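# Flip open the lids of two empty sample tubes

## Task

Swing open the hinged caps on both empty sample tubes, leaving each tube standing in its rack with the cap open.

## Robot and tools

Robot: two arms, left_arm and right_arm, each carrying an identical five-finger right hand (not mirrored, so every hand number means the same on both). Bases sit near (-0.048, +0.625, 0.020) m for left_arm and (+0.027, -0.694, 0.020) m for right_arm. Scene frame: origin at table height midway between the arms, +x out over the table, +z up, left_arm on the +y side. Image left/right does not match arm names.

Hand point: a point fixed to the palm, about 0.15 m out from the wrist flange and 0.05 m in front of the palm. Its +z runs along straight fingers, +y out of the palm, +x across the palm away from the thumb. Straight fingertips reach 0.06-0.07 m past it along +z, their centre lines 0.06 m behind it along -y. A bracket on the little-finger side of the wrist can strike things, and the wrist may hang below the hand and touch the table first.

A row is 28 numbers, all in [-1, 1], always both arms: left dx, dy, dz, rx, ry, rz, then left little, ring, middle, index, thumb_bend, thumb_turn, force_limit, speed; then the same 14 for the right arm. Pose part: an offset, not a pose, taken from that arm's current Hand target and along that target's own axes; 1.0 = 0.6 m or 180 degrees; rx, ry, rz form one rotation vector. Six zeros re-request the current Hand target. Hand part: absolute motor targets, +1 open/straight, -1 closed; thumb_turn -1 puts the thumb opposite the fingers (needed to grasp things roughly 0.035-0.065 m thick, or a handle down to 0.025 m). force_limit maps -1..+1 to about 0..10 N (0..15 N on the thumb motors); speed rises from near zero at -1 to full at +0.48 and above. There is no 'no change' value: to keep a hand as is, resend the last eight numbers used for it (before any, use its hand_measured plus hand_force_limit and hand_speed). For gentle grips close with speed -0.94 or lower. Orientation commands are clipped to 32 degrees from the measured orientation each step.

Tools:
- execute_actions(actions, cameras): actions is a list of up to 15 actions; each action is a list of up to 15 rows (one per 1/30 s step), with the final row held to fill 15 steps. Every row in an action counts from the Hand target at that action's start. Empty actions returns camera images.
- move(target, speed, blend, stop_force, zero, blocking, cameras): straight-line paths of both hand points. target is one 28-number row or a list of up to 15 rows; all offsets in the list count from the same starting Hand targets. speed in m/s, 0.002-3.2, default 0.25 (turn rate twice that in rad/s), one value or one per target. blend in metres for corner rounding; 0 stops at each target. stop_force in N, 4-120, shared by both arms: ends an arm's path when its wrist sensor feels that much push against its motion; unreliable while the hand rotates; omit it when backing off a contact. zero (only with stop_force) re-zeroes moving arms first if true. blocking=false returns early but cannot combine with stop_force. Paths avoid nothing; avoid passing near an arm's own base. Result adds a move: line (done, off_target, moving, held, fault; limits=paced means clipped, limits=held means steps withheld).
- wait(seconds 0-10, cameras): arms hold their last command.
- stop(cameras): brakes a running move.
- zoom_image(camera, region): camera is cam_high, cam_low, cam_left_wrist or cam_right_wrist; region [x0, y0, x1, y1] pixels, at most 504 on each side, from the newest image.
- show_instructions(): shows reference images.
- zero_wrist_force(arm): subtracts the current wrist reading from later ones.
- finished_scene(scene): ends the scene with its number; irreversible.

Results: end_effector_position (m) and end_effector_quat_wxyz in the scene frame; Hand target = last commanded pose after clipping, the base for the next offsets (the hand often rests short of it; send the gap as an offset). hand_measured, hand_stopped_by (moving, target, force, stalled, fault) and hand_load_n list six values in motor order; load is positive when pushing a finger open, and a lost grip shows as load near 0. Wrist force/torque are in the hand point's axes, a push reading as force from the surface into the arm. Joint torques include the arm's own weight. MOTOR HOT appears at 70 °C; at 85 °C the arm brakes for 30-60 s.

Cautions: arms are stiff, so a target even slightly beyond a firm contact can trigger a stop. Contact torque at a joint limit (wrist joints about 39-40 N m) or roughly 150 N of outside force halts the arm for 10 s. Avoid arm-to-arm contact and closing one hand on the other. Do not knock the tubes over, drop anything, or let anything leave the table. Fast moves overshoot and hit harder; approach slowly and use stop_force for touches.

Each tool is called after "Emit:" as name(argument=value, ...), one argument or row to a line, values as JSON.

Reference images:

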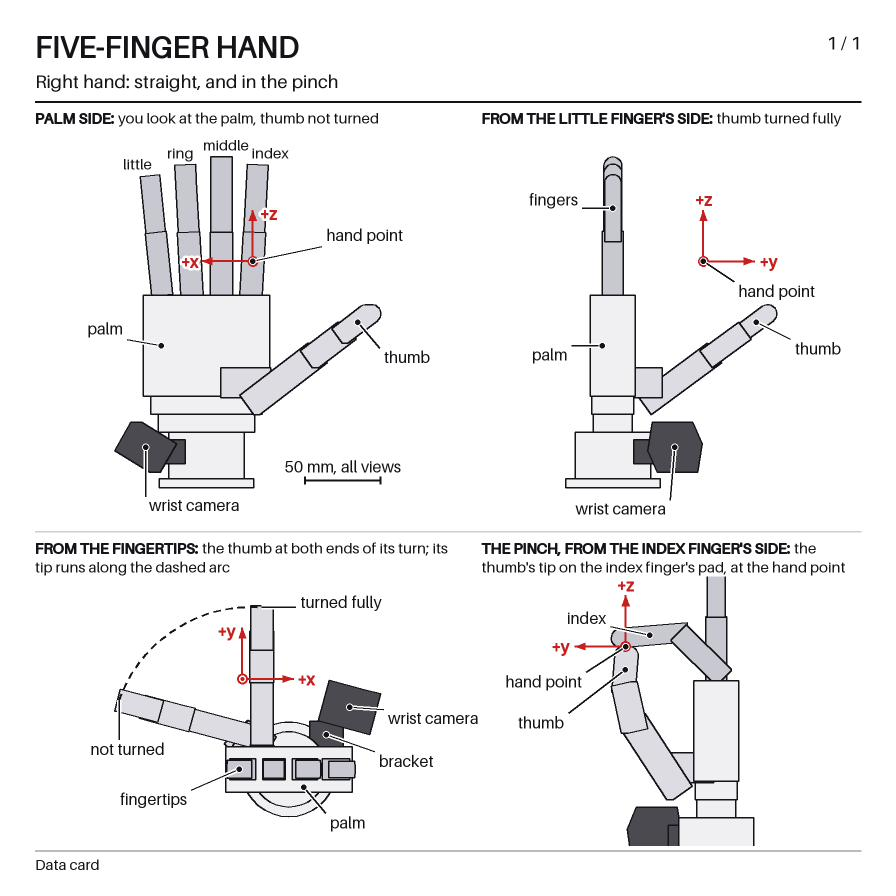

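## Session

Emit:
execute_actions(
  actions=[],
)

Scene clock: 0.00 s.
left_arm: end_effector_position=(-0.1011, +1.1569, +0.5949) hand_measured=(+1.000, +1.000, +1.000, +1.000, +1.000, +1.000) hand_load_n=(+0.0, +0.0, +0.0, +0.0, +0.0, +0.0) hand_stopped_by=(target, target, target, target, target, target) hand_force_limit=0.00 hand_speed=-0.80 end_effector_quat_wxyz=(-0.095, -0.634, +0.767, +0.035) | right_arm: end_effector_position=(+0.1154, -1.2804, +0.5993) hand_measured=(+1.000, +1.000, +1.000, +1.000, +1.000, +1.000) hand_load_n=(+0.0, +0.0, +0.0, +0.0, +0.0, +0.0) hand_stopped_by=(target, target, target, target, target, target) hand_force_limit=0.00 hand_speed=-0.80 end_effector_quat_wxyz=(+0.010, +0.723, +0.688, -0.068)
Joint positions: left_arm=[1.156 -1.527 1.492 1.749 1.428 -1.839] | right_arm=[-1.84 -1.493 1.372 1.566 1.628 -1.762]
Joint velocities: within noise
Joint torques (N m): no reading
Motor temperatures (°C): left_arm=[38 32 39 33 37 38] | right_arm=[32 32 25 40 38 39]
Wrist force (N): no reading
Wrist torque (N m): no reading
Wrist force, peak (N): no reading
Hand target: left_arm -0.1011, +1.1569, +0.5949; -0.095, -0.634, +0.767, +0.035 | right_arm +0.1154, -1.2804, +0.5993; +0.010, +0.723, +0.688, -0.068

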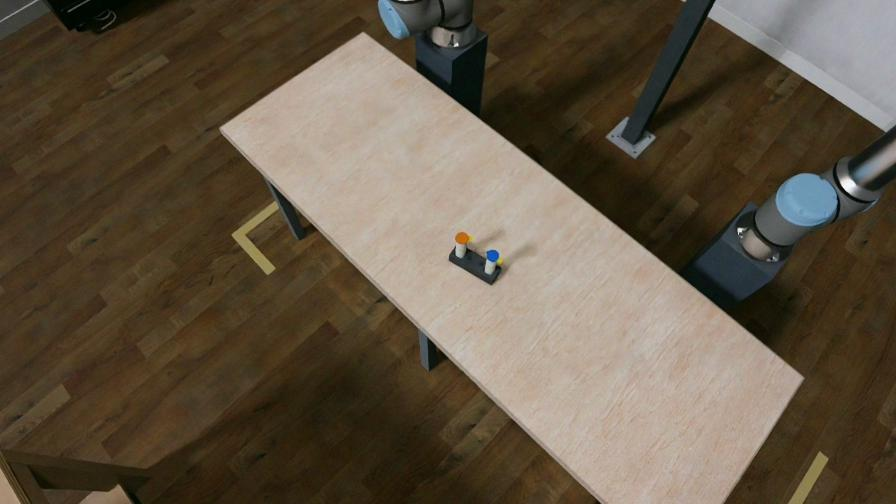

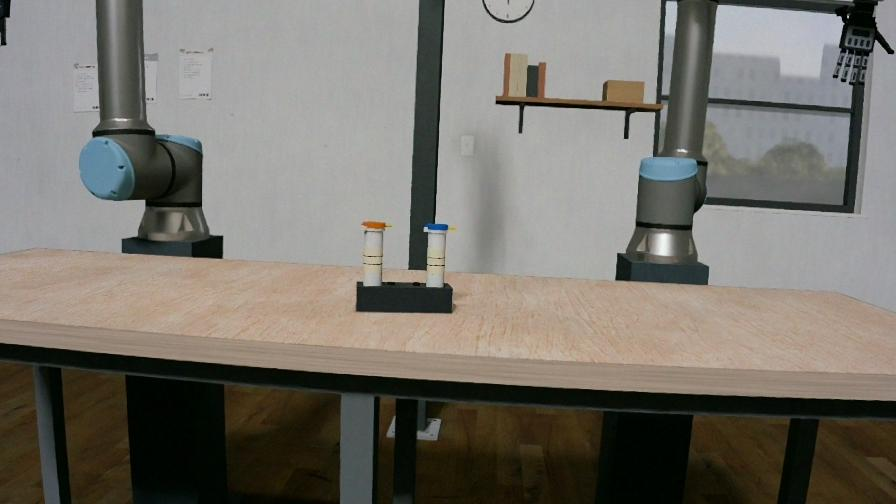

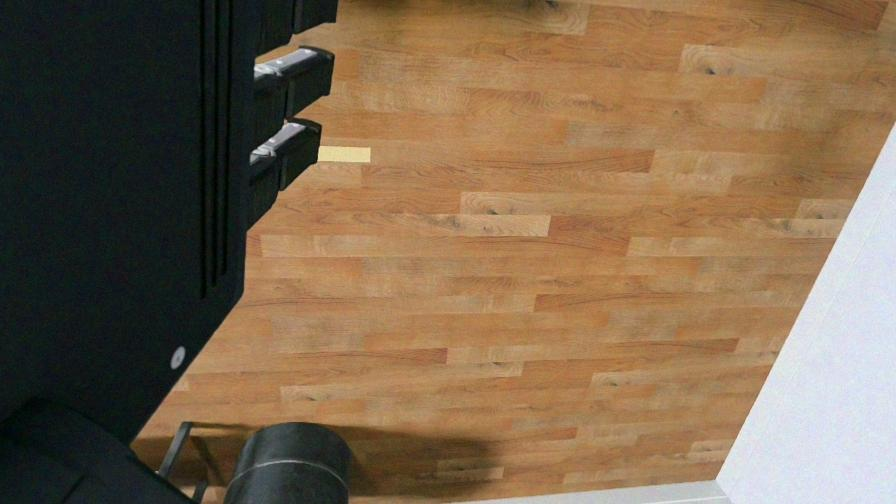

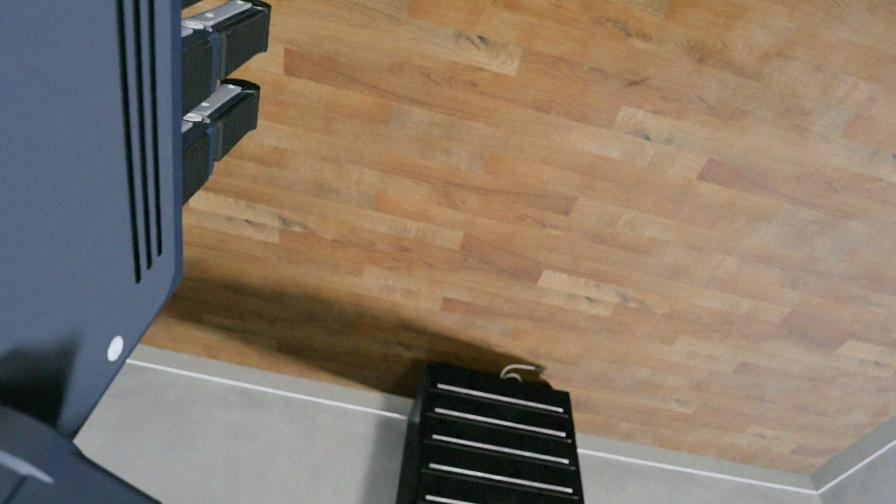

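Emit:
zoom_image(
  camera="cam_high",
  region=[430, 215, 530, 295],
)

Emit:
zoom_image(
  camera="cam_low",
  region=[340, 205, 480, 320],
)

Scaled by 5.040 from the camera's 896x504 image, which has a finer 1280x720 frame.

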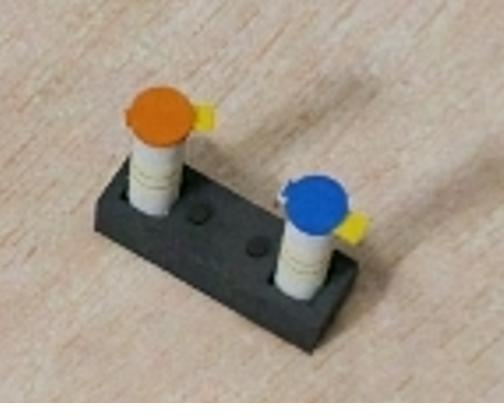

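Scaled by 3.600 from the camera's 896x504 image, which has a finer 1280x720 frame.

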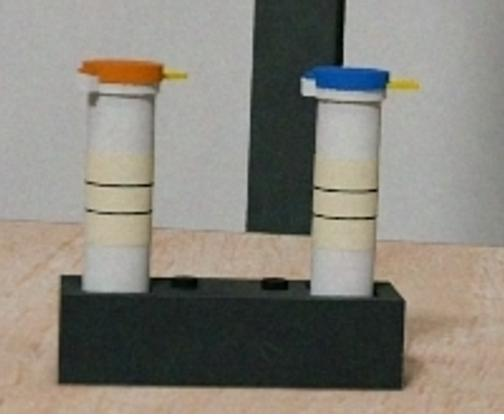

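Emit:
move(
  target=[0.0935,-0.9365,-0.165,-0.007,-0.080,0.716,1,1,1,1,1,1,0,-0.8, 0,0,0,0,0,0,1,1,1,1,1,1,0,-0.8],
  speed=0.4,
  cameras=[],
)

Scene clock: 98.77 s.
left_arm: end_effector_position=(+0.4500, +0.9993, +0.5999) hand_measured=(+1.000, +1.000, +1.000, +1.000, +1.000, +1.000) hand_load_n=(+0.0, +0.0, +0.0, +0.0, -0.5, +0.0) hand_stopped_by=(target, target, target, target, target, target) hand_force_limit=0.00 hand_speed=-0.80 end_effector_quat_wxyz=(+0.000, +0.425, +0.905, +0.000) | right_arm: end_effector_position=(+0.1154, -1.2804, +0.5993) hand_measured=(+1.000, +1.000, +1.000, +1.000, +1.000, +1.000) hand_load_n=(+0.0, +0.0, +0.0, +0.0, +0.0, +0.0) hand_stopped_by=(target, target, target, target, target, target) hand_force_limit=0.00 hand_speed=-0.80 end_effector_quat_wxyz=(+0.010, +0.723, +0.688, -0.068)
Joint positions: left_arm=[0.411 -1.43 1.325 1.676 1.57 -0.315] | right_arm=[-1.84 -1.493 1.372 1.566 1.628 -1.762]
Joint torques (N m): left_arm=[-7.83 -34.48 -44.84 8.54 3.13 2.87] | right_arm=[1.95 -44.87 -40.49 3.61 0.21 0.07]
Wrist force (N): left_arm=[-0.2 0.2 -0.2] | right_arm=[0.3 0.1 -0.2]
Wrist torque (N m): left_arm=[-0.04 0.06 -0.01] | right_arm=[0.01 -0.04 0.02]
Wrist force, peak (N): left_arm=[-0.6 1.2 0.3] | right_arm=[0.7 -0.4 0.0]
Hand target: left_arm +0.4501, +0.9993, +0.5999; +0.000, +0.425, +0.905, +0.000 | right_arm +0.1154, -1.2804, +0.5993; +0.010, +0.723, +0.688, -0.068
Off the commanded pose: left_arm 0.000 m, 0 deg | right_arm 0.000 m, 0 deg.
move: done
No camera images: "cameras" was empty.

Emit:
move(
  target=[-0.927,-0.185,0.167,0,0,0.7206,1,1,1,1,1,1,0,-0.8, 0,0,0,0,0,0,1,1,1,1,1,1,0,-0.8],
  speed=0.5,
  cameras=[],
)

Scene clock: 108.53 s.
left_arm: end_effector_position=(+0.7200, +0.5006, +0.4994) hand_measured=(+1.000, +1.000, +1.000, +1.000, +1.000, +1.000) hand_load_n=(+0.0, +0.0, +0.0, +0.0, +0.0, +0.0) hand_stopped_by=(target, target, target, target, target, target) hand_force_limit=0.00 hand_speed=-0.80 end_effector_quat_wxyz=(+0.000, +1.000, +0.000, +0.000) | right_arm: end_effector_position=(+0.1154, -1.2804, +0.5993) hand_measured=(+1.000, +1.000, +1.000, +1.000, +1.000, +1.000) hand_load_n=(+0.0, +0.0, +0.0, +0.0, +0.0, +0.0) hand_stopped_by=(target, target, target, target, target, target) hand_force_limit=0.00 hand_speed=-0.80 end_effector_quat_wxyz=(+0.010, +0.723, +0.688, -0.068)
Joint positions: left_arm=[-0.267 -0.996 0.905 1.662 1.57 1.271] | right_arm=[-1.84 -1.493 1.372 1.566 1.628 -1.762]
Joint torques (N m): left_arm=[-9.1 -69.04 -45.98 9.12 3.19 2.53] | right_arm=[0.48 -44.89 -40.99 3.5 0.2 0.18]
Wrist force (N): left_arm=[0.2 0.0 0.2] | right_arm=[0.2 0.1 -0.1]
Wrist torque (N m): left_arm=[-0.11 -0.01 -0.02] | right_arm=[0.00 -0.02 0.01]
Wrist force, peak (N): left_arm=[0.8 0.8 0.6] | right_arm=[0.2 -0.4 -0.5]
Hand target: left_arm +0.7200, +0.5005, +0.4994; +0.000, +1.000, +0.000, +0.000 | right_arm +0.1154, -1.2804, +0.5993; +0.010, +0.723, +0.688, -0.068
Off the commanded pose: left_arm 0.000 m, 0 deg | right_arm 0.000 m, 0 deg.
move: done
No camera images: "cameras" was empty.

Emit:
move(
  target=[0.133,0.667,0.133,0,0,0,1,1,1,1,1,1,0,-0.8, 0,0,0,0,0,0,1,1,1,1,1,1,0,-0.8],
  speed=0.4,
  cameras=["cam_left_wrist","cam_high"],
)

Scene clock: 114.17 s.
left_arm: end_effector_position=(+0.7976, +0.1015, +0.4183) hand_measured=(+1.000, +1.000, +1.000, +1.000, +1.000, +1.000) hand_load_n=(+0.0, +0.0, +0.0, +0.0, +0.0, +0.0) hand_stopped_by=(target, target, target, target, target, target) hand_force_limit=0.00 hand_speed=-0.80 end_effector_quat_wxyz=(+0.018, +0.999, +0.010, +0.027) | right_arm: end_effector_position=(+0.1154, -1.2804, +0.5993) hand_measured=(+1.000, +1.000, +1.000, +1.000, +1.000, +1.000) hand_load_n=(+0.0, +0.0, +0.0, +0.0, +0.0, +0.0) hand_stopped_by=(target, target, target, target, target, target) hand_force_limit=0.00 hand_speed=-0.80 end_effector_quat_wxyz=(+0.010, +0.723, +0.688, -0.068)
Joint positions: left_arm=[-0.632 -0.445 0.035 1.917 1.565 0.887] | right_arm=[-1.84 -1.493 1.372 1.566 1.628 -1.762]
Joint torques (N m): left_arm=[-9.77 -91.71 -42.76 8.3 -2.88 -3.15] | right_arm=[0.49 -43.91 -40.82 3.52 0.16 0.11]
Wrist force (N): left_arm=[0.1 0.1 -0.1] | right_arm=[0.3 0.4 -0.3]
Wrist torque (N m): left_arm=[-0.05 0.00 0.12] | right_arm=[0.06 -0.04 0.02]
Wrist force, peak (N): left_arm=[-0.2 -1.9 0.0] | right_arm=[0.6 0.3 -0.2]
Hand target: left_arm +0.7998, +0.1004, +0.4194; +0.000, +1.000, +0.000, +0.000 | right_arm +0.1154, -1.2804, +0.5993; +0.010, +0.723, +0.688, -0.068
Off the commanded pose: left_arm 0.003 m, 4 deg | right_arm 0.000 m, 0 deg.
elbow stopped short (left arm): the move would have taken joint 3 (elbow) straighter than the controller allows.
move: off_target (left_arm)
camera_calibration:
cam_left_wrist: T_world_to_cam=[[0.29518, -0.955441, -0.000919735, -0.134159], [-0.849145, -0.262782, 0.458148, 0.515098], [-0.437975, -0.134455, -0.888876, 0.850274], [0, 0, 0, 1]] pos_world=[0.849392, 0.121501, 0.519673]
Images, in order (width x height): cam_high 896x504, cam_left_wrist 896x504.

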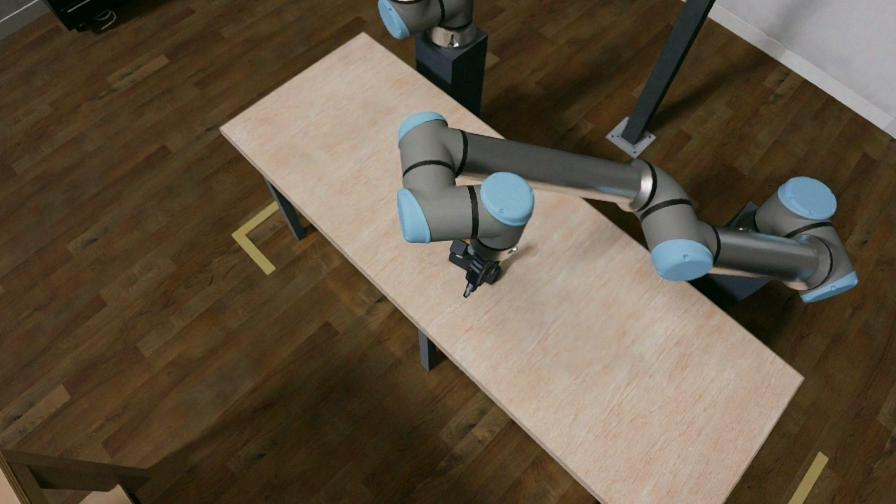

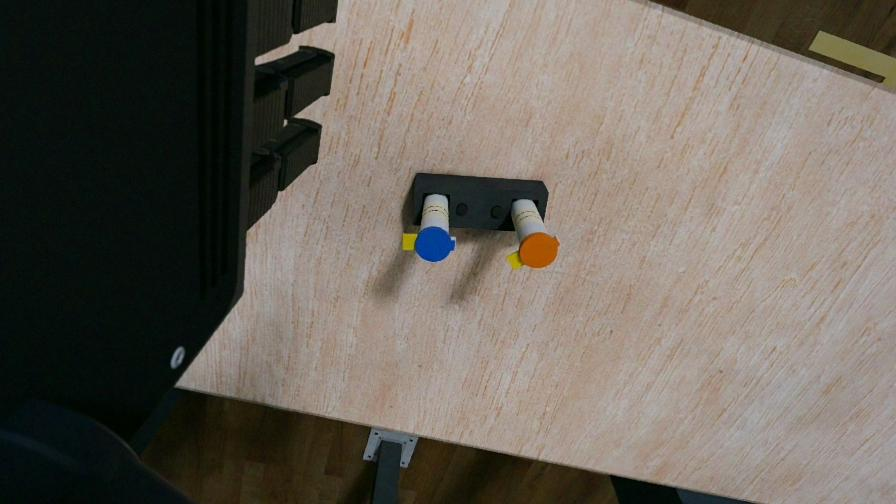

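Emit:
zoom_image(
  camera="cam_left_wrist",
  region=[390, 160, 570, 280],
)

Scaled by 2.800 from the camera's 896x504 image, which has a finer 1280x720 frame.

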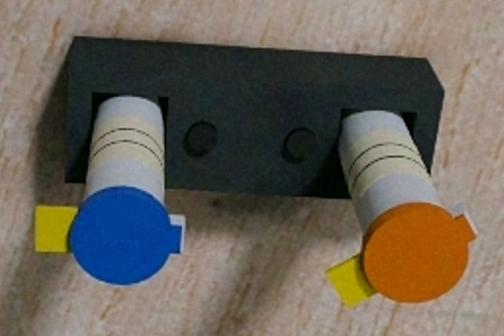

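Emit:
move(
  target=[-0.277,-0.087,0.2323,0,0,-0.1256,1,1,1,0,1,1,0,-0.5, 0,0,0,0,0,0,1,1,1,1,1,1,0,-0.8],
  speed=0.3,
  cameras=["cam_left_wrist"],
)

Scene clock: 183.70 s.
left_arm: end_effector_position=(+0.6336, +0.1526, +0.2801) hand_measured=(+1.000, +1.000, +1.000, +0.000, +1.000, +1.000) hand_load_n=(+0.0, +0.0, +0.0, +0.0, +0.0, +0.0) hand_stopped_by=(target, target, target, target, target, target) hand_force_limit=0.00 hand_speed=-0.50 end_effector_quat_wxyz=(+0.000, +0.981, +0.196, +0.000) | right_arm: end_effector_position=(+0.1154, -1.2804, +0.5993) hand_measured=(+1.000, +1.000, +1.000, +1.000, +1.000, +1.000) hand_load_n=(+0.0, +0.0, +0.0, +0.0, +0.0, +0.0) hand_stopped_by=(target, target, target, target, target, target) hand_force_limit=0.00 hand_speed=-0.80 end_effector_quat_wxyz=(+0.010, +0.723, +0.688, -0.068)
Joint positions: left_arm=[-0.72 -0.965 1.243 1.294 1.571 0.424] | right_arm=[-1.84 -1.493 1.372 1.566 1.628 -1.762]
Joint torques (N m): left_arm=[-8.61 -92.21 -30.2 1.39 -2.94 -2.98] | right_arm=[0.02 -45.01 -40.69 3.52 0.21 0.26]
Wrist force (N): left_arm=[0.4 0.2 0.2] | right_arm=[0.2 -0.1 0.1]
Wrist torque (N m): left_arm=[-0.04 -0.05 0.13] | right_arm=[-0.02 -0.03 0.01]
Wrist force, peak (N): left_arm=[-1.0 -0.9 1.3] | right_arm=[0.7 0.0 -0.3]
Hand target: left_arm +0.6336, +0.1526, +0.2801; +0.000, +0.981, +0.196, +0.000 | right_arm +0.1154, -1.2804, +0.5993; +0.010, +0.723, +0.688, -0.068
Off the commanded pose: left_arm 0.000 m, 0 deg | right_arm 0.000 m, 0 deg.
move: done
camera_calibration:
cam_left_wrist: T_world_to_cam=[[0.622944, -0.780619, -0.0507344, -0.257502], [-0.663677, -0.561727, 0.49396, 0.370653], [-0.414093, -0.274038, -0.868003, 0.662845], [0, 0, 0, 1]] pos_world=[0.680884, 0.188839, 0.3792]
Images, in order (width x height): cam_left_wrist 896x504.

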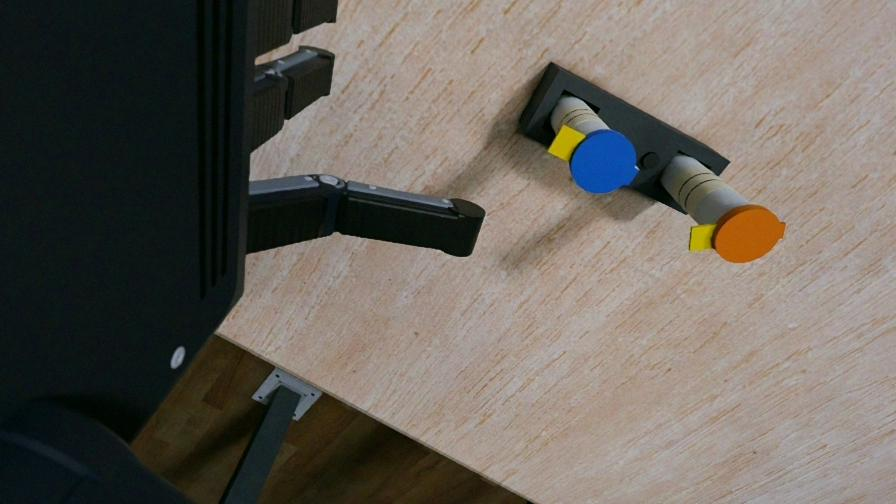

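Emit:
zoom_image(
  camera="cam_left_wrist",
  region=[510, 50, 800, 280],
)

Scaled by 1.738 from the camera's 896x504 image, which has a finer 1280x720 frame.

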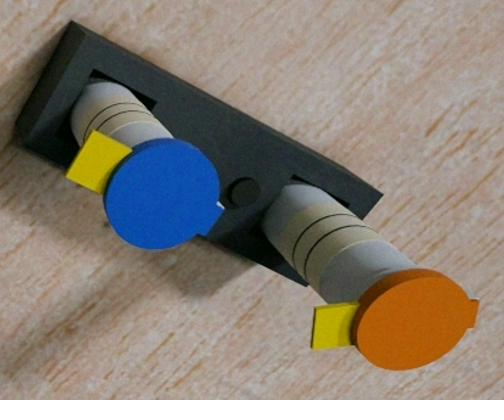

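Emit:
move(
  target=[0.0104,0.0289,0.2467,0,0,0,1,1,1,0,1,1,0,-0.5, 0,0,0,0,0,0,1,1,1,1,1,1,0,-0.8],
  speed=0.2,
  cameras=["cam_left_wrist","cam_low"],
)

Emit:
zoom_image(
  camera="cam_left_wrist",
  region=[400, 50, 750, 280],
)

Emit:
zoom_image(
  camera="cam_low",
  region=[340, 150, 560, 320],
)

Scene clock: 229.47 s.
left_arm: end_effector_position=(+0.6459, +0.1391, +0.1324) hand_measured=(+1.000, +1.000, +1.000, +0.000, +1.000, +1.000) hand_load_n=(+0.0, +0.0, +0.0, +0.0, +0.0, +0.0) hand_stopped_by=(target, target, target, target, target, target) hand_force_limit=0.00 hand_speed=-0.50 end_effector_quat_wxyz=(+0.000, +0.981, +0.196, +0.000) | right_arm: end_effector_position=(+0.1154, -1.2804, +0.5993) hand_measured=(+1.000, +1.000, +1.000, +1.000, +1.000, +1.000) hand_load_n=(+0.0, +0.0, +0.0, +0.0, +0.0, +0.0) hand_stopped_by=(target, target, target, target, target, target) hand_force_limit=0.00 hand_speed=-0.80 end_effector_quat_wxyz=(+0.010, +0.723, +0.688, -0.068)
Joint positions: left_arm=[-0.722 -0.845 1.315 1.101 1.571 0.422] | right_arm=[-1.84 -1.493 1.372 1.566 1.628 -1.762]
Joint torques (N m): left_arm=[-8.71 -76.35 -27.11 1.19 -2.05 -3.07] | right_arm=[0.9 -45.15 -40.33 3.61 0.15 0.3]
Wrist force (N): left_arm=[-0.1 -0.4 0.0] | right_arm=[0.3 -0.1 -0.2]
Wrist torque (N m): left_arm=[-0.12 0.03 0.10] | right_arm=[-0.01 -0.03 0.02]
Wrist force, peak (N): left_arm=[-0.1 -0.3 -1.2] | right_arm=[0.6 0.2 -0.3]
Hand target: left_arm +0.6459, +0.1391, +0.1321; +0.000, +0.981, +0.196, +0.000 | right_arm +0.1154, -1.2804, +0.5993; +0.010, +0.723, +0.688, -0.068
Off the commanded pose: left_arm 0.000 m, 0 deg | right_arm 0.000 m, 0 deg.
move: done
camera_calibration:
cam_left_wrist: T_world_to_cam=[[0.623112, -0.780498, -0.0505432, -0.283317], [-0.663704, -0.561846, 0.493788, 0.444204], [-0.413798, -0.274139, -0.868112, 0.535831], [0, 0, 0, 1]] pos_world=[0.693084, 0.175339, 0.2315]
Images, in order (width x height): cam_low 896x504, cam_left_wrist 896x504.

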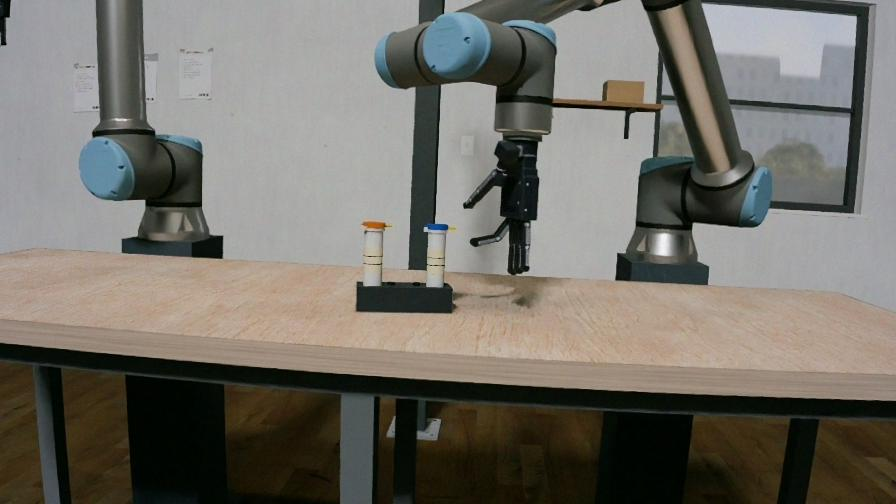

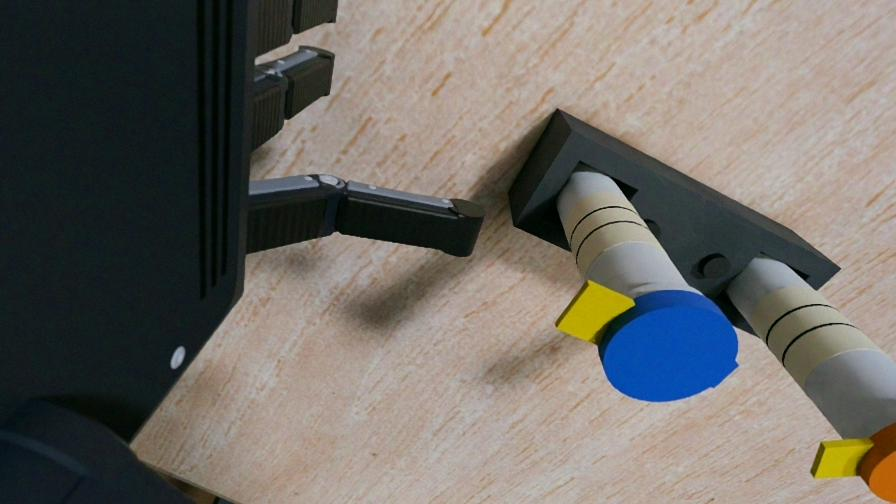

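Scaled by 1.440 from the camera's 896x504 image, which has a finer 1280x720 frame.

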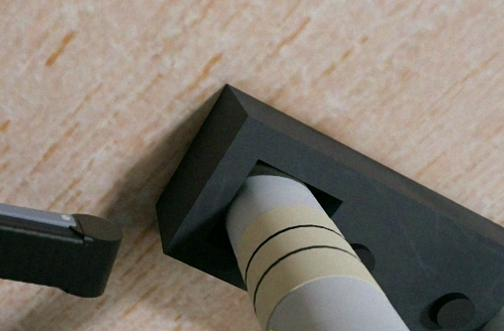

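Scaled by 2.291 from the camera's 896x504 image, which has a finer 1280x720 frame.

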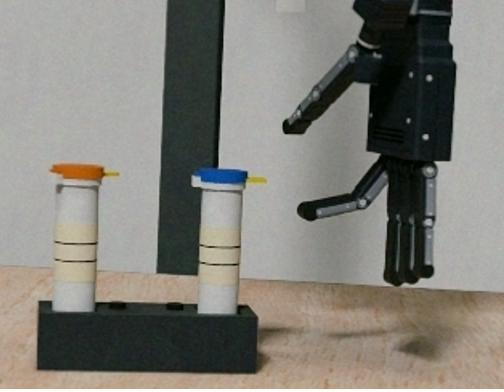

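Emit:
move(
  target=[0,0,0,0,0,0,1,1,1,-0.25,1,1,0,-0.5, 0,0,0,0,0,0,1,1,1,1,1,1,0,-0.8],
  speed=0.1,
  cameras=["cam_left_wrist","cam_low"],
)

Emit:
zoom_image(
  camera="cam_low",
  region=[400, 190, 540, 290],
)

Scene clock: 265.73 s.
left_arm: end_effector_position=(+0.6459, +0.1391, +0.1321) hand_measured=(+1.000, +1.000, +1.000, -0.250, +1.000, +1.000) hand_load_n=(+0.5, +0.0, +0.0, +0.0, +0.0, +0.0) hand_stopped_by=(target, target, target, target, target, target) hand_force_limit=0.00 hand_speed=-0.50 end_effector_quat_wxyz=(+0.000, +0.981, +0.196, +0.000) | right_arm: end_effector_position=(+0.1154, -1.2804, +0.5993) hand_measured=(+1.000, +1.000, +1.000, +1.000, +1.000, +1.000) hand_load_n=(+0.0, +0.0, +0.0, -0.5, +0.0, -0.5) hand_stopped_by=(target, target, target, target, target, target) hand_force_limit=0.00 hand_speed=-0.80 end_effector_quat_wxyz=(+0.010, +0.723, +0.688, -0.068)
Joint positions: left_arm=[-0.722 -0.844 1.315 1.101 1.571 0.422] | right_arm=[-1.84 -1.493 1.372 1.566 1.628 -1.762]
Joint torques (N m): left_arm=[-8.11 -73.14 -26.54 1.49 2.17 -3.12] | right_arm=[0.12 -45.66 -40.58 3.61 0.14 0.41]
Wrist force (N): left_arm=[0.4 -0.5 -0.1] | right_arm=[0.5 0.1 -0.4]
Wrist torque (N m): left_arm=[-0.14 -0.03 0.13] | right_arm=[0.03 -0.07 0.04]
Wrist force, peak (N): left_arm=[0.6 -0.4 -0.2] | right_arm=[0.7 -0.2 -0.2]
Hand target: left_arm +0.6459, +0.1391, +0.1321; +0.000, +0.981, +0.196, +0.000 | right_arm +0.1154, -1.2804, +0.5993; +0.010, +0.723, +0.688, -0.068
Off the commanded pose: left_arm 0.000 m, 0 deg | right_arm 0.000 m, 0 deg.
move: done
camera_calibration:
cam_left_wrist: T_world_to_cam=[[0.623144, -0.780477, -0.0504813, -0.283439], [-0.663659, -0.561819, 0.49388, 0.44441], [-0.413823, -0.274256, -0.868064, 0.535552], [0, 0, 0, 1]] pos_world=[0.693184, 0.175339, 0.2311]
Images, in order (width x height): cam_low 896x504, cam_left_wrist 896x504.

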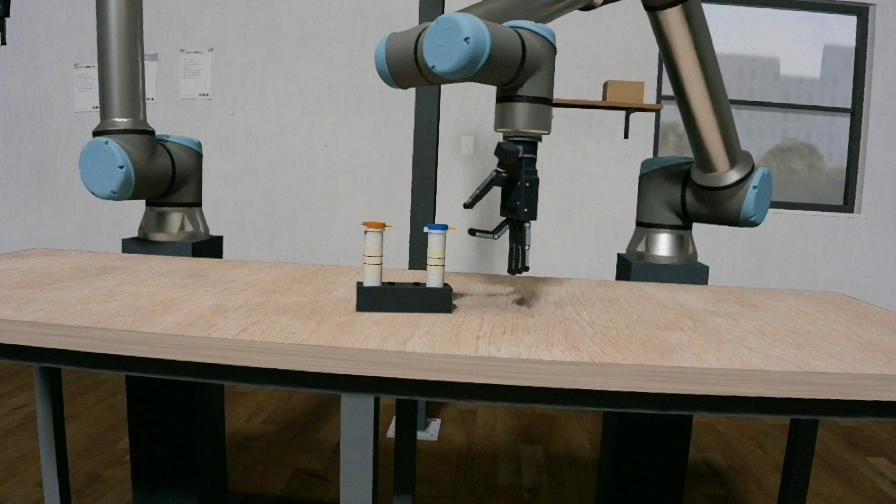

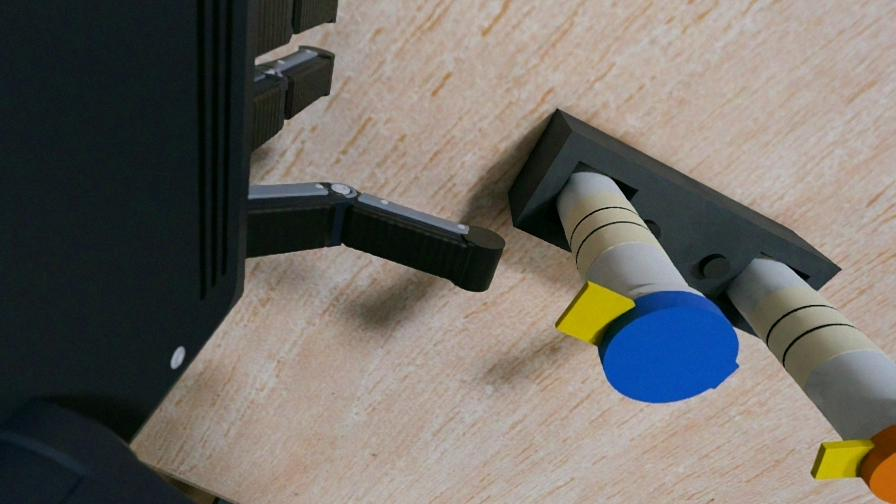

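Scaled by 3.600 from the camera's 896x504 image, which has a finer 1280x720 frame.

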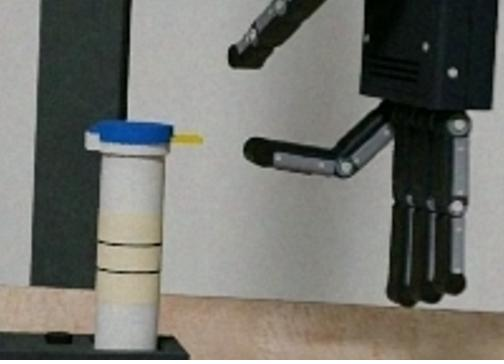

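Emit:
move(
  target=[
    [-0.004,0,0.0125,0,0,0,1,1,1,-0.25,1,1,0,-0.5, 0,0,0,0,0,0,1,1,1,1,1,1,0,-0.8],
    [-0.004,0.0482,0.0125,0,0,0,1,1,1,-0.25,1,1,0,-0.5, 0,0,0,0,0,0,1,1,1,1,1,1,0,-0.8],
  ],
  speed=0.06,
  cameras=["cam_left_wrist","cam_low"],
)

Emit:
zoom_image(
  camera="cam_low",
  region=[400, 190, 540, 290],
)

Scene clock: 279.40 s.
left_arm: end_effector_position=(+0.6548, +0.1116, +0.1246) hand_measured=(+1.000, +1.000, +1.000, -0.250, +1.000, +1.000) hand_load_n=(+0.0, +0.0, +0.0, +0.0, +0.0, +0.0) hand_stopped_by=(target, target, target, target, target, target) hand_force_limit=0.00 hand_speed=-0.50 end_effector_quat_wxyz=(+0.000, +0.981, +0.196, +0.000) | right_arm: end_effector_position=(+0.1154, -1.2804, +0.5993) hand_measured=(+1.000, +1.000, +1.000, +1.000, +1.000, +1.000) hand_load_n=(+0.0, +0.0, +0.0, -0.5, +0.0, +0.0) hand_stopped_by=(target, target, target, target, target, target) hand_force_limit=0.00 hand_speed=-0.80 end_effector_quat_wxyz=(+0.010, +0.723, +0.688, -0.068)
Joint positions: left_arm=[-0.739 -0.804 1.257 1.118 1.571 0.405] | right_arm=[-1.84 -1.493 1.372 1.566 1.628 -1.762]
Joint torques (N m): left_arm=[-9.75 -74.8 -40.33 8.76 1.92 -3.41] | right_arm=[-0.19 -44.65 -40.72 3.5 0.34 0.24]
Wrist force (N): left_arm=[0.1 -0.1 0.2] | right_arm=[0.2 -0.1 -0.2]
Wrist torque (N m): left_arm=[-0.09 0.00 0.13] | right_arm=[-0.01 -0.01 0.01]
Wrist force, peak (N): left_arm=[0.2 -0.7 0.4] | right_arm=[0.6 -0.3 -0.5]
Hand target: left_arm +0.6548, +0.1114, +0.1246; +0.000, +0.981, +0.196, +0.000 | right_arm +0.1154, -1.2804, +0.5993; +0.010, +0.723, +0.688, -0.068
Off the commanded pose: left_arm 0.000 m, 0 deg | right_arm 0.000 m, 0 deg.
move: done
camera_calibration:
cam_left_wrist: T_world_to_cam=[[0.623146, -0.780475, -0.0504759, -0.310767], [-0.66368, -0.561832, 0.493836, 0.438531], [-0.413786, -0.274232, -0.868089, 0.525117], [0, 0, 0, 1]] pos_world=[0.701984, 0.147839, 0.2236]
Images, in order (width x height): cam_low 896x504, cam_left_wrist 896x504.

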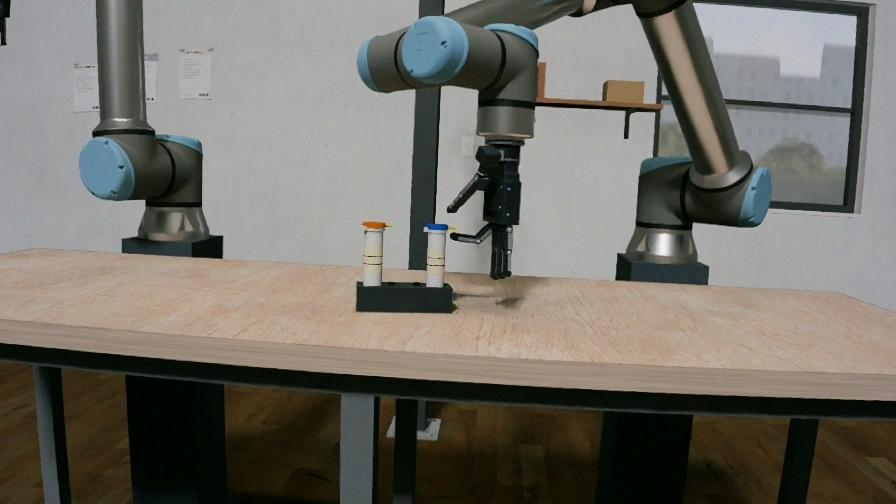

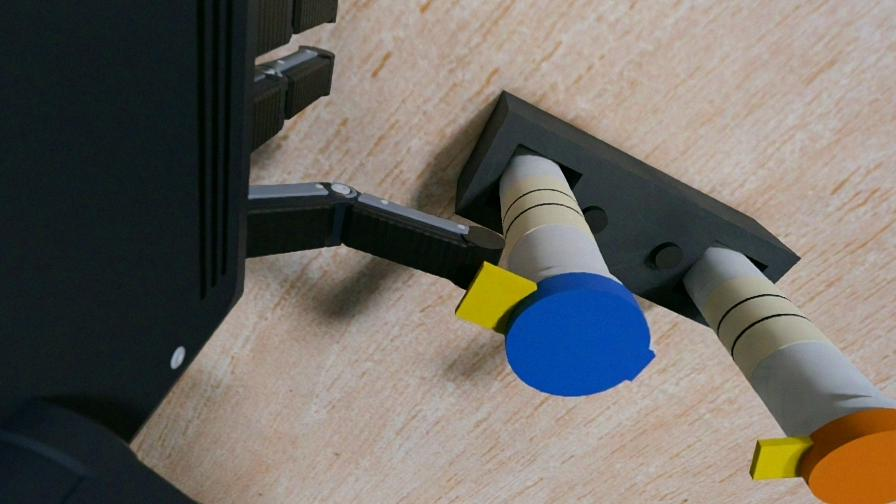

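Scaled by 3.600 from the camera's 896x504 image, which has a finer 1280x720 frame.

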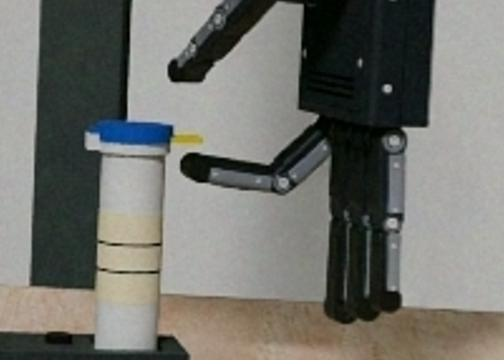

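Emit:
move(
  target=[0,0.0025,-0.01,0,0,0,1,1,1,-0.25,1,1,0,-0.5, 0,0,0,0,0,0,1,1,1,1,1,1,0,-0.8],
  speed=0.02,
  stop_force=4,
  cameras=["cam_left_wrist","cam_low"],
)

Emit:
zoom_image(
  camera="cam_low",
  region=[400, 190, 540, 290],
)

Scene clock: 294.37 s.
left_arm: end_effector_position=(+0.6554, +0.1101, +0.1306) hand_measured=(+1.000, +1.000, +1.000, -0.250, +1.000, +1.000) hand_load_n=(+0.0, +0.0, +0.0, +0.5, +0.0, +0.0) hand_stopped_by=(target, target, target, target, target, target) hand_force_limit=0.00 hand_speed=-0.50 end_effector_quat_wxyz=(+0.000, +0.981, +0.196, +0.000) | right_arm: end_effector_position=(+0.1154, -1.2804, +0.5993) hand_measured=(+1.000, +1.000, +1.000, +1.000, +1.000, +1.000) hand_load_n=(+0.0, +0.0, +0.0, +0.0, +0.0, +0.0) hand_stopped_by=(target, target, target, target, target, target) hand_force_limit=0.00 hand_speed=-0.80 end_effector_quat_wxyz=(+0.010, +0.723, +0.688, -0.068)
Joint positions: left_arm=[-0.74 -0.807 1.25 1.128 1.571 0.404] | right_arm=[-1.84 -1.493 1.372 1.566 1.628 -1.762]
Joint torques (N m): left_arm=[-8.88 -99.86 -42.05 8.64 2.33 -3.3] | right_arm=[0.72 -44.97 -41.23 3.68 0.15 0.41]
Wrist force (N): left_arm=[0.0 -0.3 0.1] | right_arm=[0.1 0.1 0.0]
Wrist torque (N m): left_arm=[-0.10 0.02 0.13] | right_arm=[0.01 -0.02 0.01]
Wrist force, peak (N): left_arm=[0.3 -0.2 0.6] | right_arm=[0.7 -0.1 -0.4]
Hand target: left_arm +0.6554, +0.1101, +0.1306; +0.000, +0.981, +0.196, +0.000 | right_arm +0.1154, -1.2804, +0.5993; +0.010, +0.723, +0.688, -0.068
Off the commanded pose: left_arm 0.000 m, 0 deg | right_arm 0.000 m, 0 deg.
move: done
camera_calibration:
cam_left_wrist: T_world_to_cam=[[0.623144, -0.780477, -0.0504813, -0.312006], [-0.663659, -0.561819, 0.49388, 0.435097], [-0.413823, -0.274256, -0.868064, 0.530187], [0, 0, 0, 1]] pos_world=[0.702584, 0.146339, 0.2296]
Images, in order (width x height): cam_low 896x504, cam_left_wrist 896x504.

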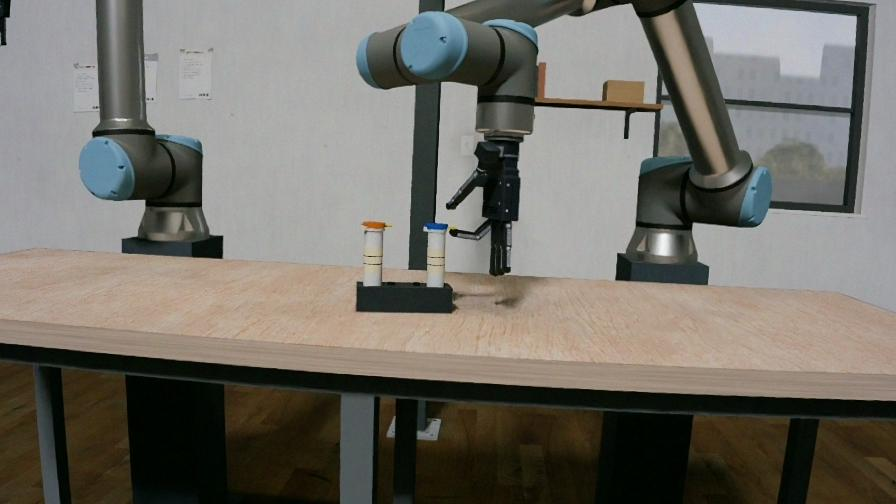

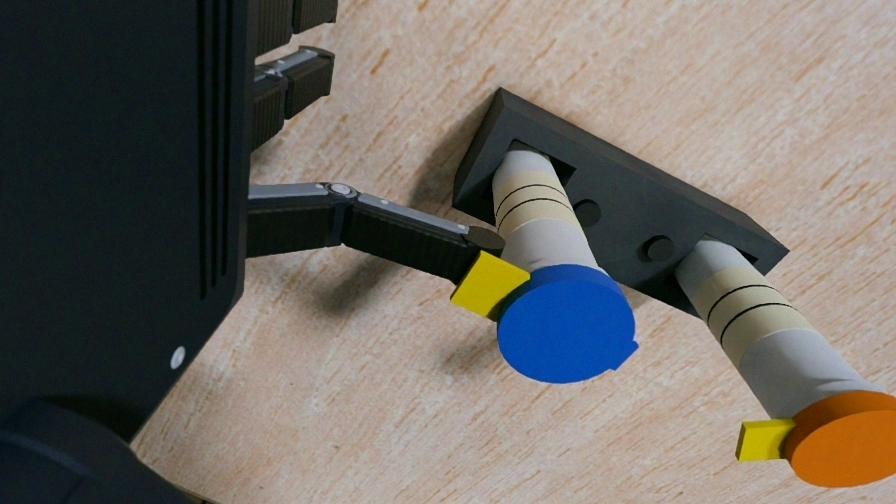

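Scaled by 3.600 from the camera's 896x504 image, which has a finer 1280x720 frame.

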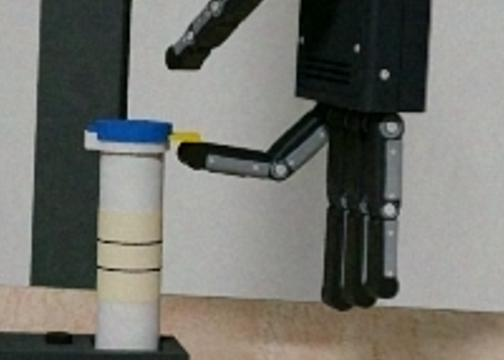

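Emit:
move(
  target=[0,0,-0.004,0,0,0,1,1,1,-0.25,1,1,0,-0.5, 0,0,0,0,0,0,1,1,1,1,1,1,0,-0.8],
  speed=0.02,
  stop_force=4,
  cameras=["cam_left_wrist","cam_low"],
)

Emit:
zoom_image(
  camera="cam_low",
  region=[400, 190, 540, 290],
)

Scene clock: 301.27 s.
left_arm: end_effector_position=(+0.6554, +0.1101, +0.1330) hand_measured=(+1.000, +1.000, +1.000, -0.250, +1.000, +1.000) hand_load_n=(+0.0, +0.0, +0.0, +0.5, +0.0, +0.0) hand_stopped_by=(target, target, target, target, target, target) hand_force_limit=0.00 hand_speed=-0.50 end_effector_quat_wxyz=(+0.000, +0.981, +0.196, +0.000) | right_arm: end_effector_position=(+0.1154, -1.2804, +0.5993) hand_measured=(+1.000, +1.000, +1.000, +1.000, +1.000, +1.000) hand_load_n=(+0.0, +0.5, +0.0, +0.0, +0.0, +0.0) hand_stopped_by=(target, target, target, target, target, target) hand_force_limit=0.00 hand_speed=-0.80 end_effector_quat_wxyz=(+0.010, +0.723, +0.688, -0.068)
Joint positions: left_arm=[-0.74 -0.809 1.249 1.131 1.571 0.404] | right_arm=[-1.84 -1.493 1.372 1.566 1.628 -1.762]
Joint torques (N m): left_arm=[-7.96 -100.07 -41.51 8.86 2.18 -3.12] | right_arm=[1.13 -45.16 -40.92 3.69 0.29 0.43]
Wrist force (N): left_arm=[0.4 0.0 0.2] | right_arm=[0.4 -0.1 0.0]
Wrist torque (N m): left_arm=[-0.07 -0.04 0.15] | right_arm=[-0.01 -0.06 0.02]
Wrist force, peak (N): left_arm=[0.4 0.0 0.6] | right_arm=[0.6 0.3 -0.5]
Hand target: left_arm +0.6554, +0.1101, +0.1330; +0.000, +0.981, +0.196, +0.000 | right_arm +0.1154, -1.2804, +0.5993; +0.010, +0.723, +0.688, -0.068
Off the commanded pose: left_arm 0.000 m, 0 deg | right_arm 0.000 m, 0 deg.
move: done
camera_calibration:
cam_left_wrist: T_world_to_cam=[[0.623144, -0.780477, -0.0504813, -0.311885], [-0.663659, -0.561819, 0.49388, 0.433911], [-0.413823, -0.274256, -0.868064, 0.53227], [0, 0, 0, 1]] pos_world=[0.702584, 0.146339, 0.232]
Images, in order (width x height): cam_low 896x504, cam_left_wrist 896x504.

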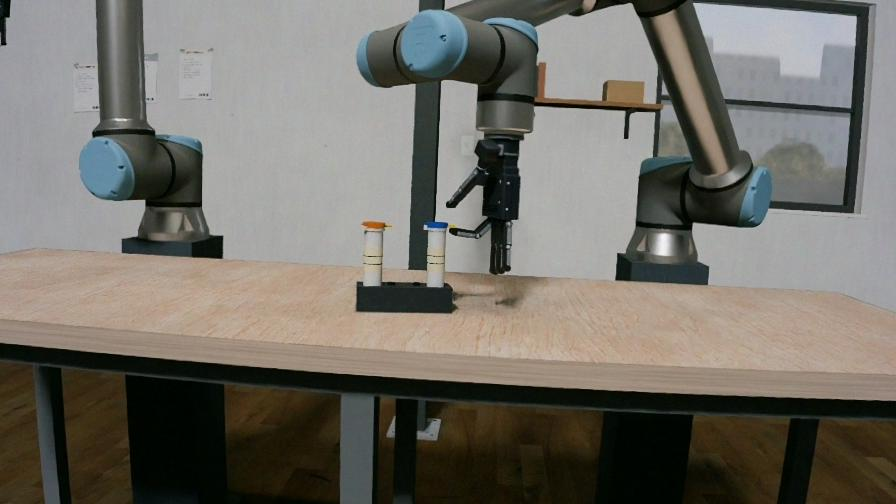

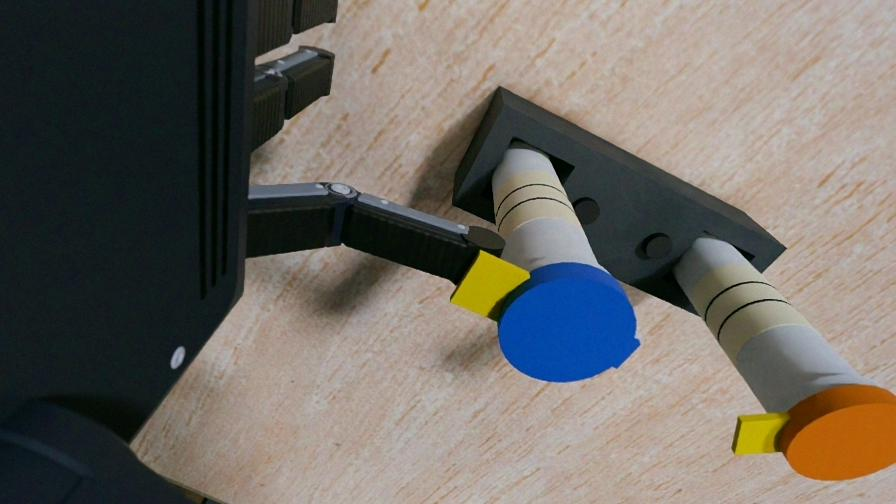

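Scaled by 3.600 from the camera's 896x504 image, which has a finer 1280x720 frame.

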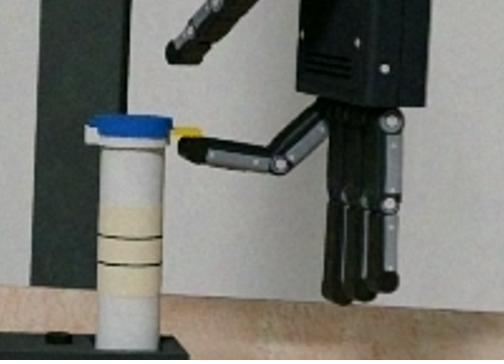

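Emit:
move(
  target=[
    [0,0,0.02,0,0,0,1,1,1,-0.25,1,1,0,-0.5, 0,0,0,0,0,0,1,1,1,1,1,1,0,-0.8],
    [0,-0.0833,0.02,0,0,0,1,1,1,-0.25,1,1,0,-0.5, 0,0,0,0,0,0,1,1,1,1,1,1,0,-0.8],
    [0,-0.0833,-0.167,0,0,0,1,1,1,-0.25,1,1,0,-0.5, 0,0,0,0,0,0,1,1,1,1,1,1,0,-0.8],
  ],
  speed=[0.03,0.1,0.15],
  cameras=["cam_left_wrist","cam_low"],
)

Emit:
zoom_image(
  camera="cam_left_wrist",
  region=[480, 50, 830, 370],
)

Emit:
zoom_image(
  camera="cam_low",
  region=[340, 200, 480, 320],
)

Scene clock: 523.03 s.
left_arm: end_effector_position=(+0.6362, +0.1562, +0.2329) hand_measured=(+1.000, +1.000, +1.000, -0.250, +1.000, +1.000) hand_load_n=(+0.0, +0.0, +0.0, +0.0, +0.0, +0.0) hand_stopped_by=(target, target, target, target, target, target) hand_force_limit=0.00 hand_speed=-0.50 end_effector_quat_wxyz=(+0.000, +0.981, +0.196, +0.000) | right_arm: end_effector_position=(+0.1154, -1.2804, +0.5993) hand_measured=(+1.000, +1.000, +1.000, +1.000, +1.000, +1.000) hand_load_n=(+0.0, +0.0, +0.0, +0.0, +0.0, +0.0) hand_stopped_by=(target, target, target, target, target, target) hand_force_limit=0.00 hand_speed=-0.80 end_effector_quat_wxyz=(+0.010, +0.723, +0.688, -0.068)
Joint positions: left_arm=[-0.714 -0.939 1.287 1.223 1.571 0.429] | right_arm=[-1.84 -1.493 1.372 1.566 1.628 -1.762]
Joint torques (N m): left_arm=[2.42 -93.12 -42.67 9.16 -2.49 2.24] | right_arm=[0.55 -44.36 -41.2 3.6 0.26 0.57]
Wrist force (N): left_arm=[0.2 -0.3 -0.2] | right_arm=[0.1 -0.2 0.0]
Wrist torque (N m): left_arm=[-0.10 -0.01 -0.02] | right_arm=[-0.03 -0.02 0.00]
Wrist force, peak (N): left_arm=[0.0 -0.3 1.1] | right_arm=[0.7 0.3 -0.4]
Hand target: left_arm +0.6362, +0.1562, +0.2332; +0.000, +0.981, +0.196, +0.000 | right_arm +0.1154, -1.2804, +0.5993; +0.010, +0.723, +0.688, -0.068
Off the commanded pose: left_arm 0.000 m, 0 deg | right_arm 0.000 m, 0 deg.
move: done
camera_calibration:
cam_left_wrist: T_world_to_cam=[[0.623144, -0.780477, -0.0504813, -0.258955], [-0.663659, -0.561819, 0.49388, 0.397747], [-0.413823, -0.274256, -0.868064, 0.623815], [0, 0, 0, 1]] pos_world=[0.683484, 0.192439, 0.332]
Images, in order (width x height): cam_low 896x504, cam_left_wrist 896x504.

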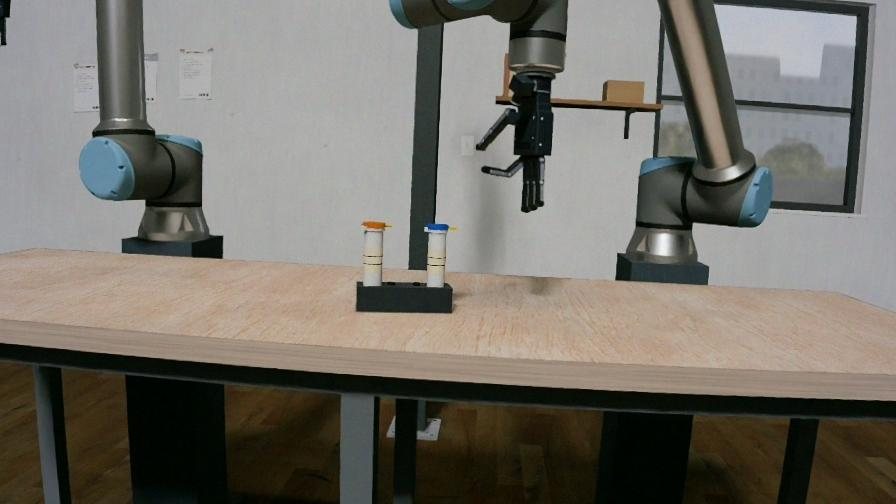

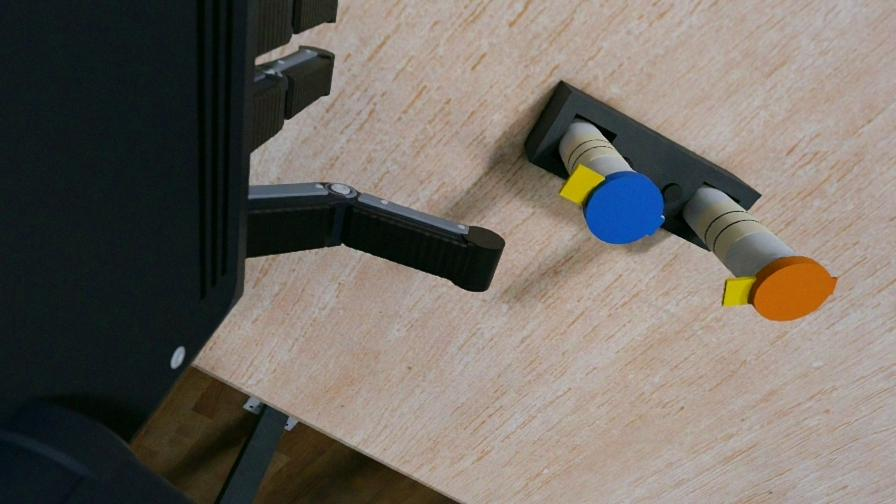

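Scaled by 1.440 from the camera's 896x504 image, which has a finer 1280x720 frame.

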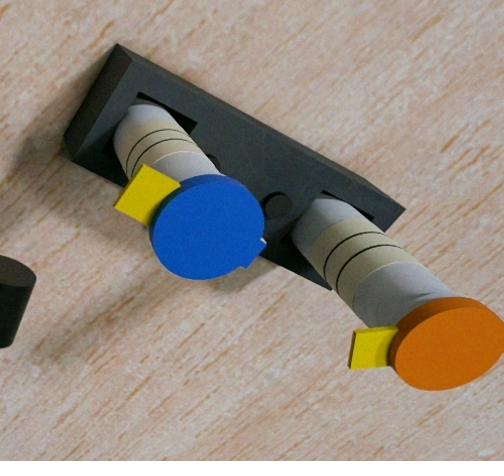

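Scaled by 3.600 from the camera's 896x504 image, which has a finer 1280x720 frame.

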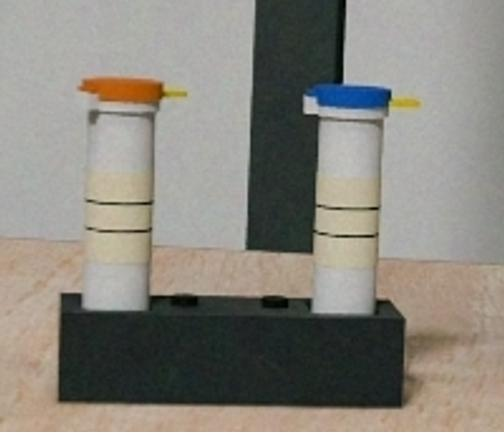

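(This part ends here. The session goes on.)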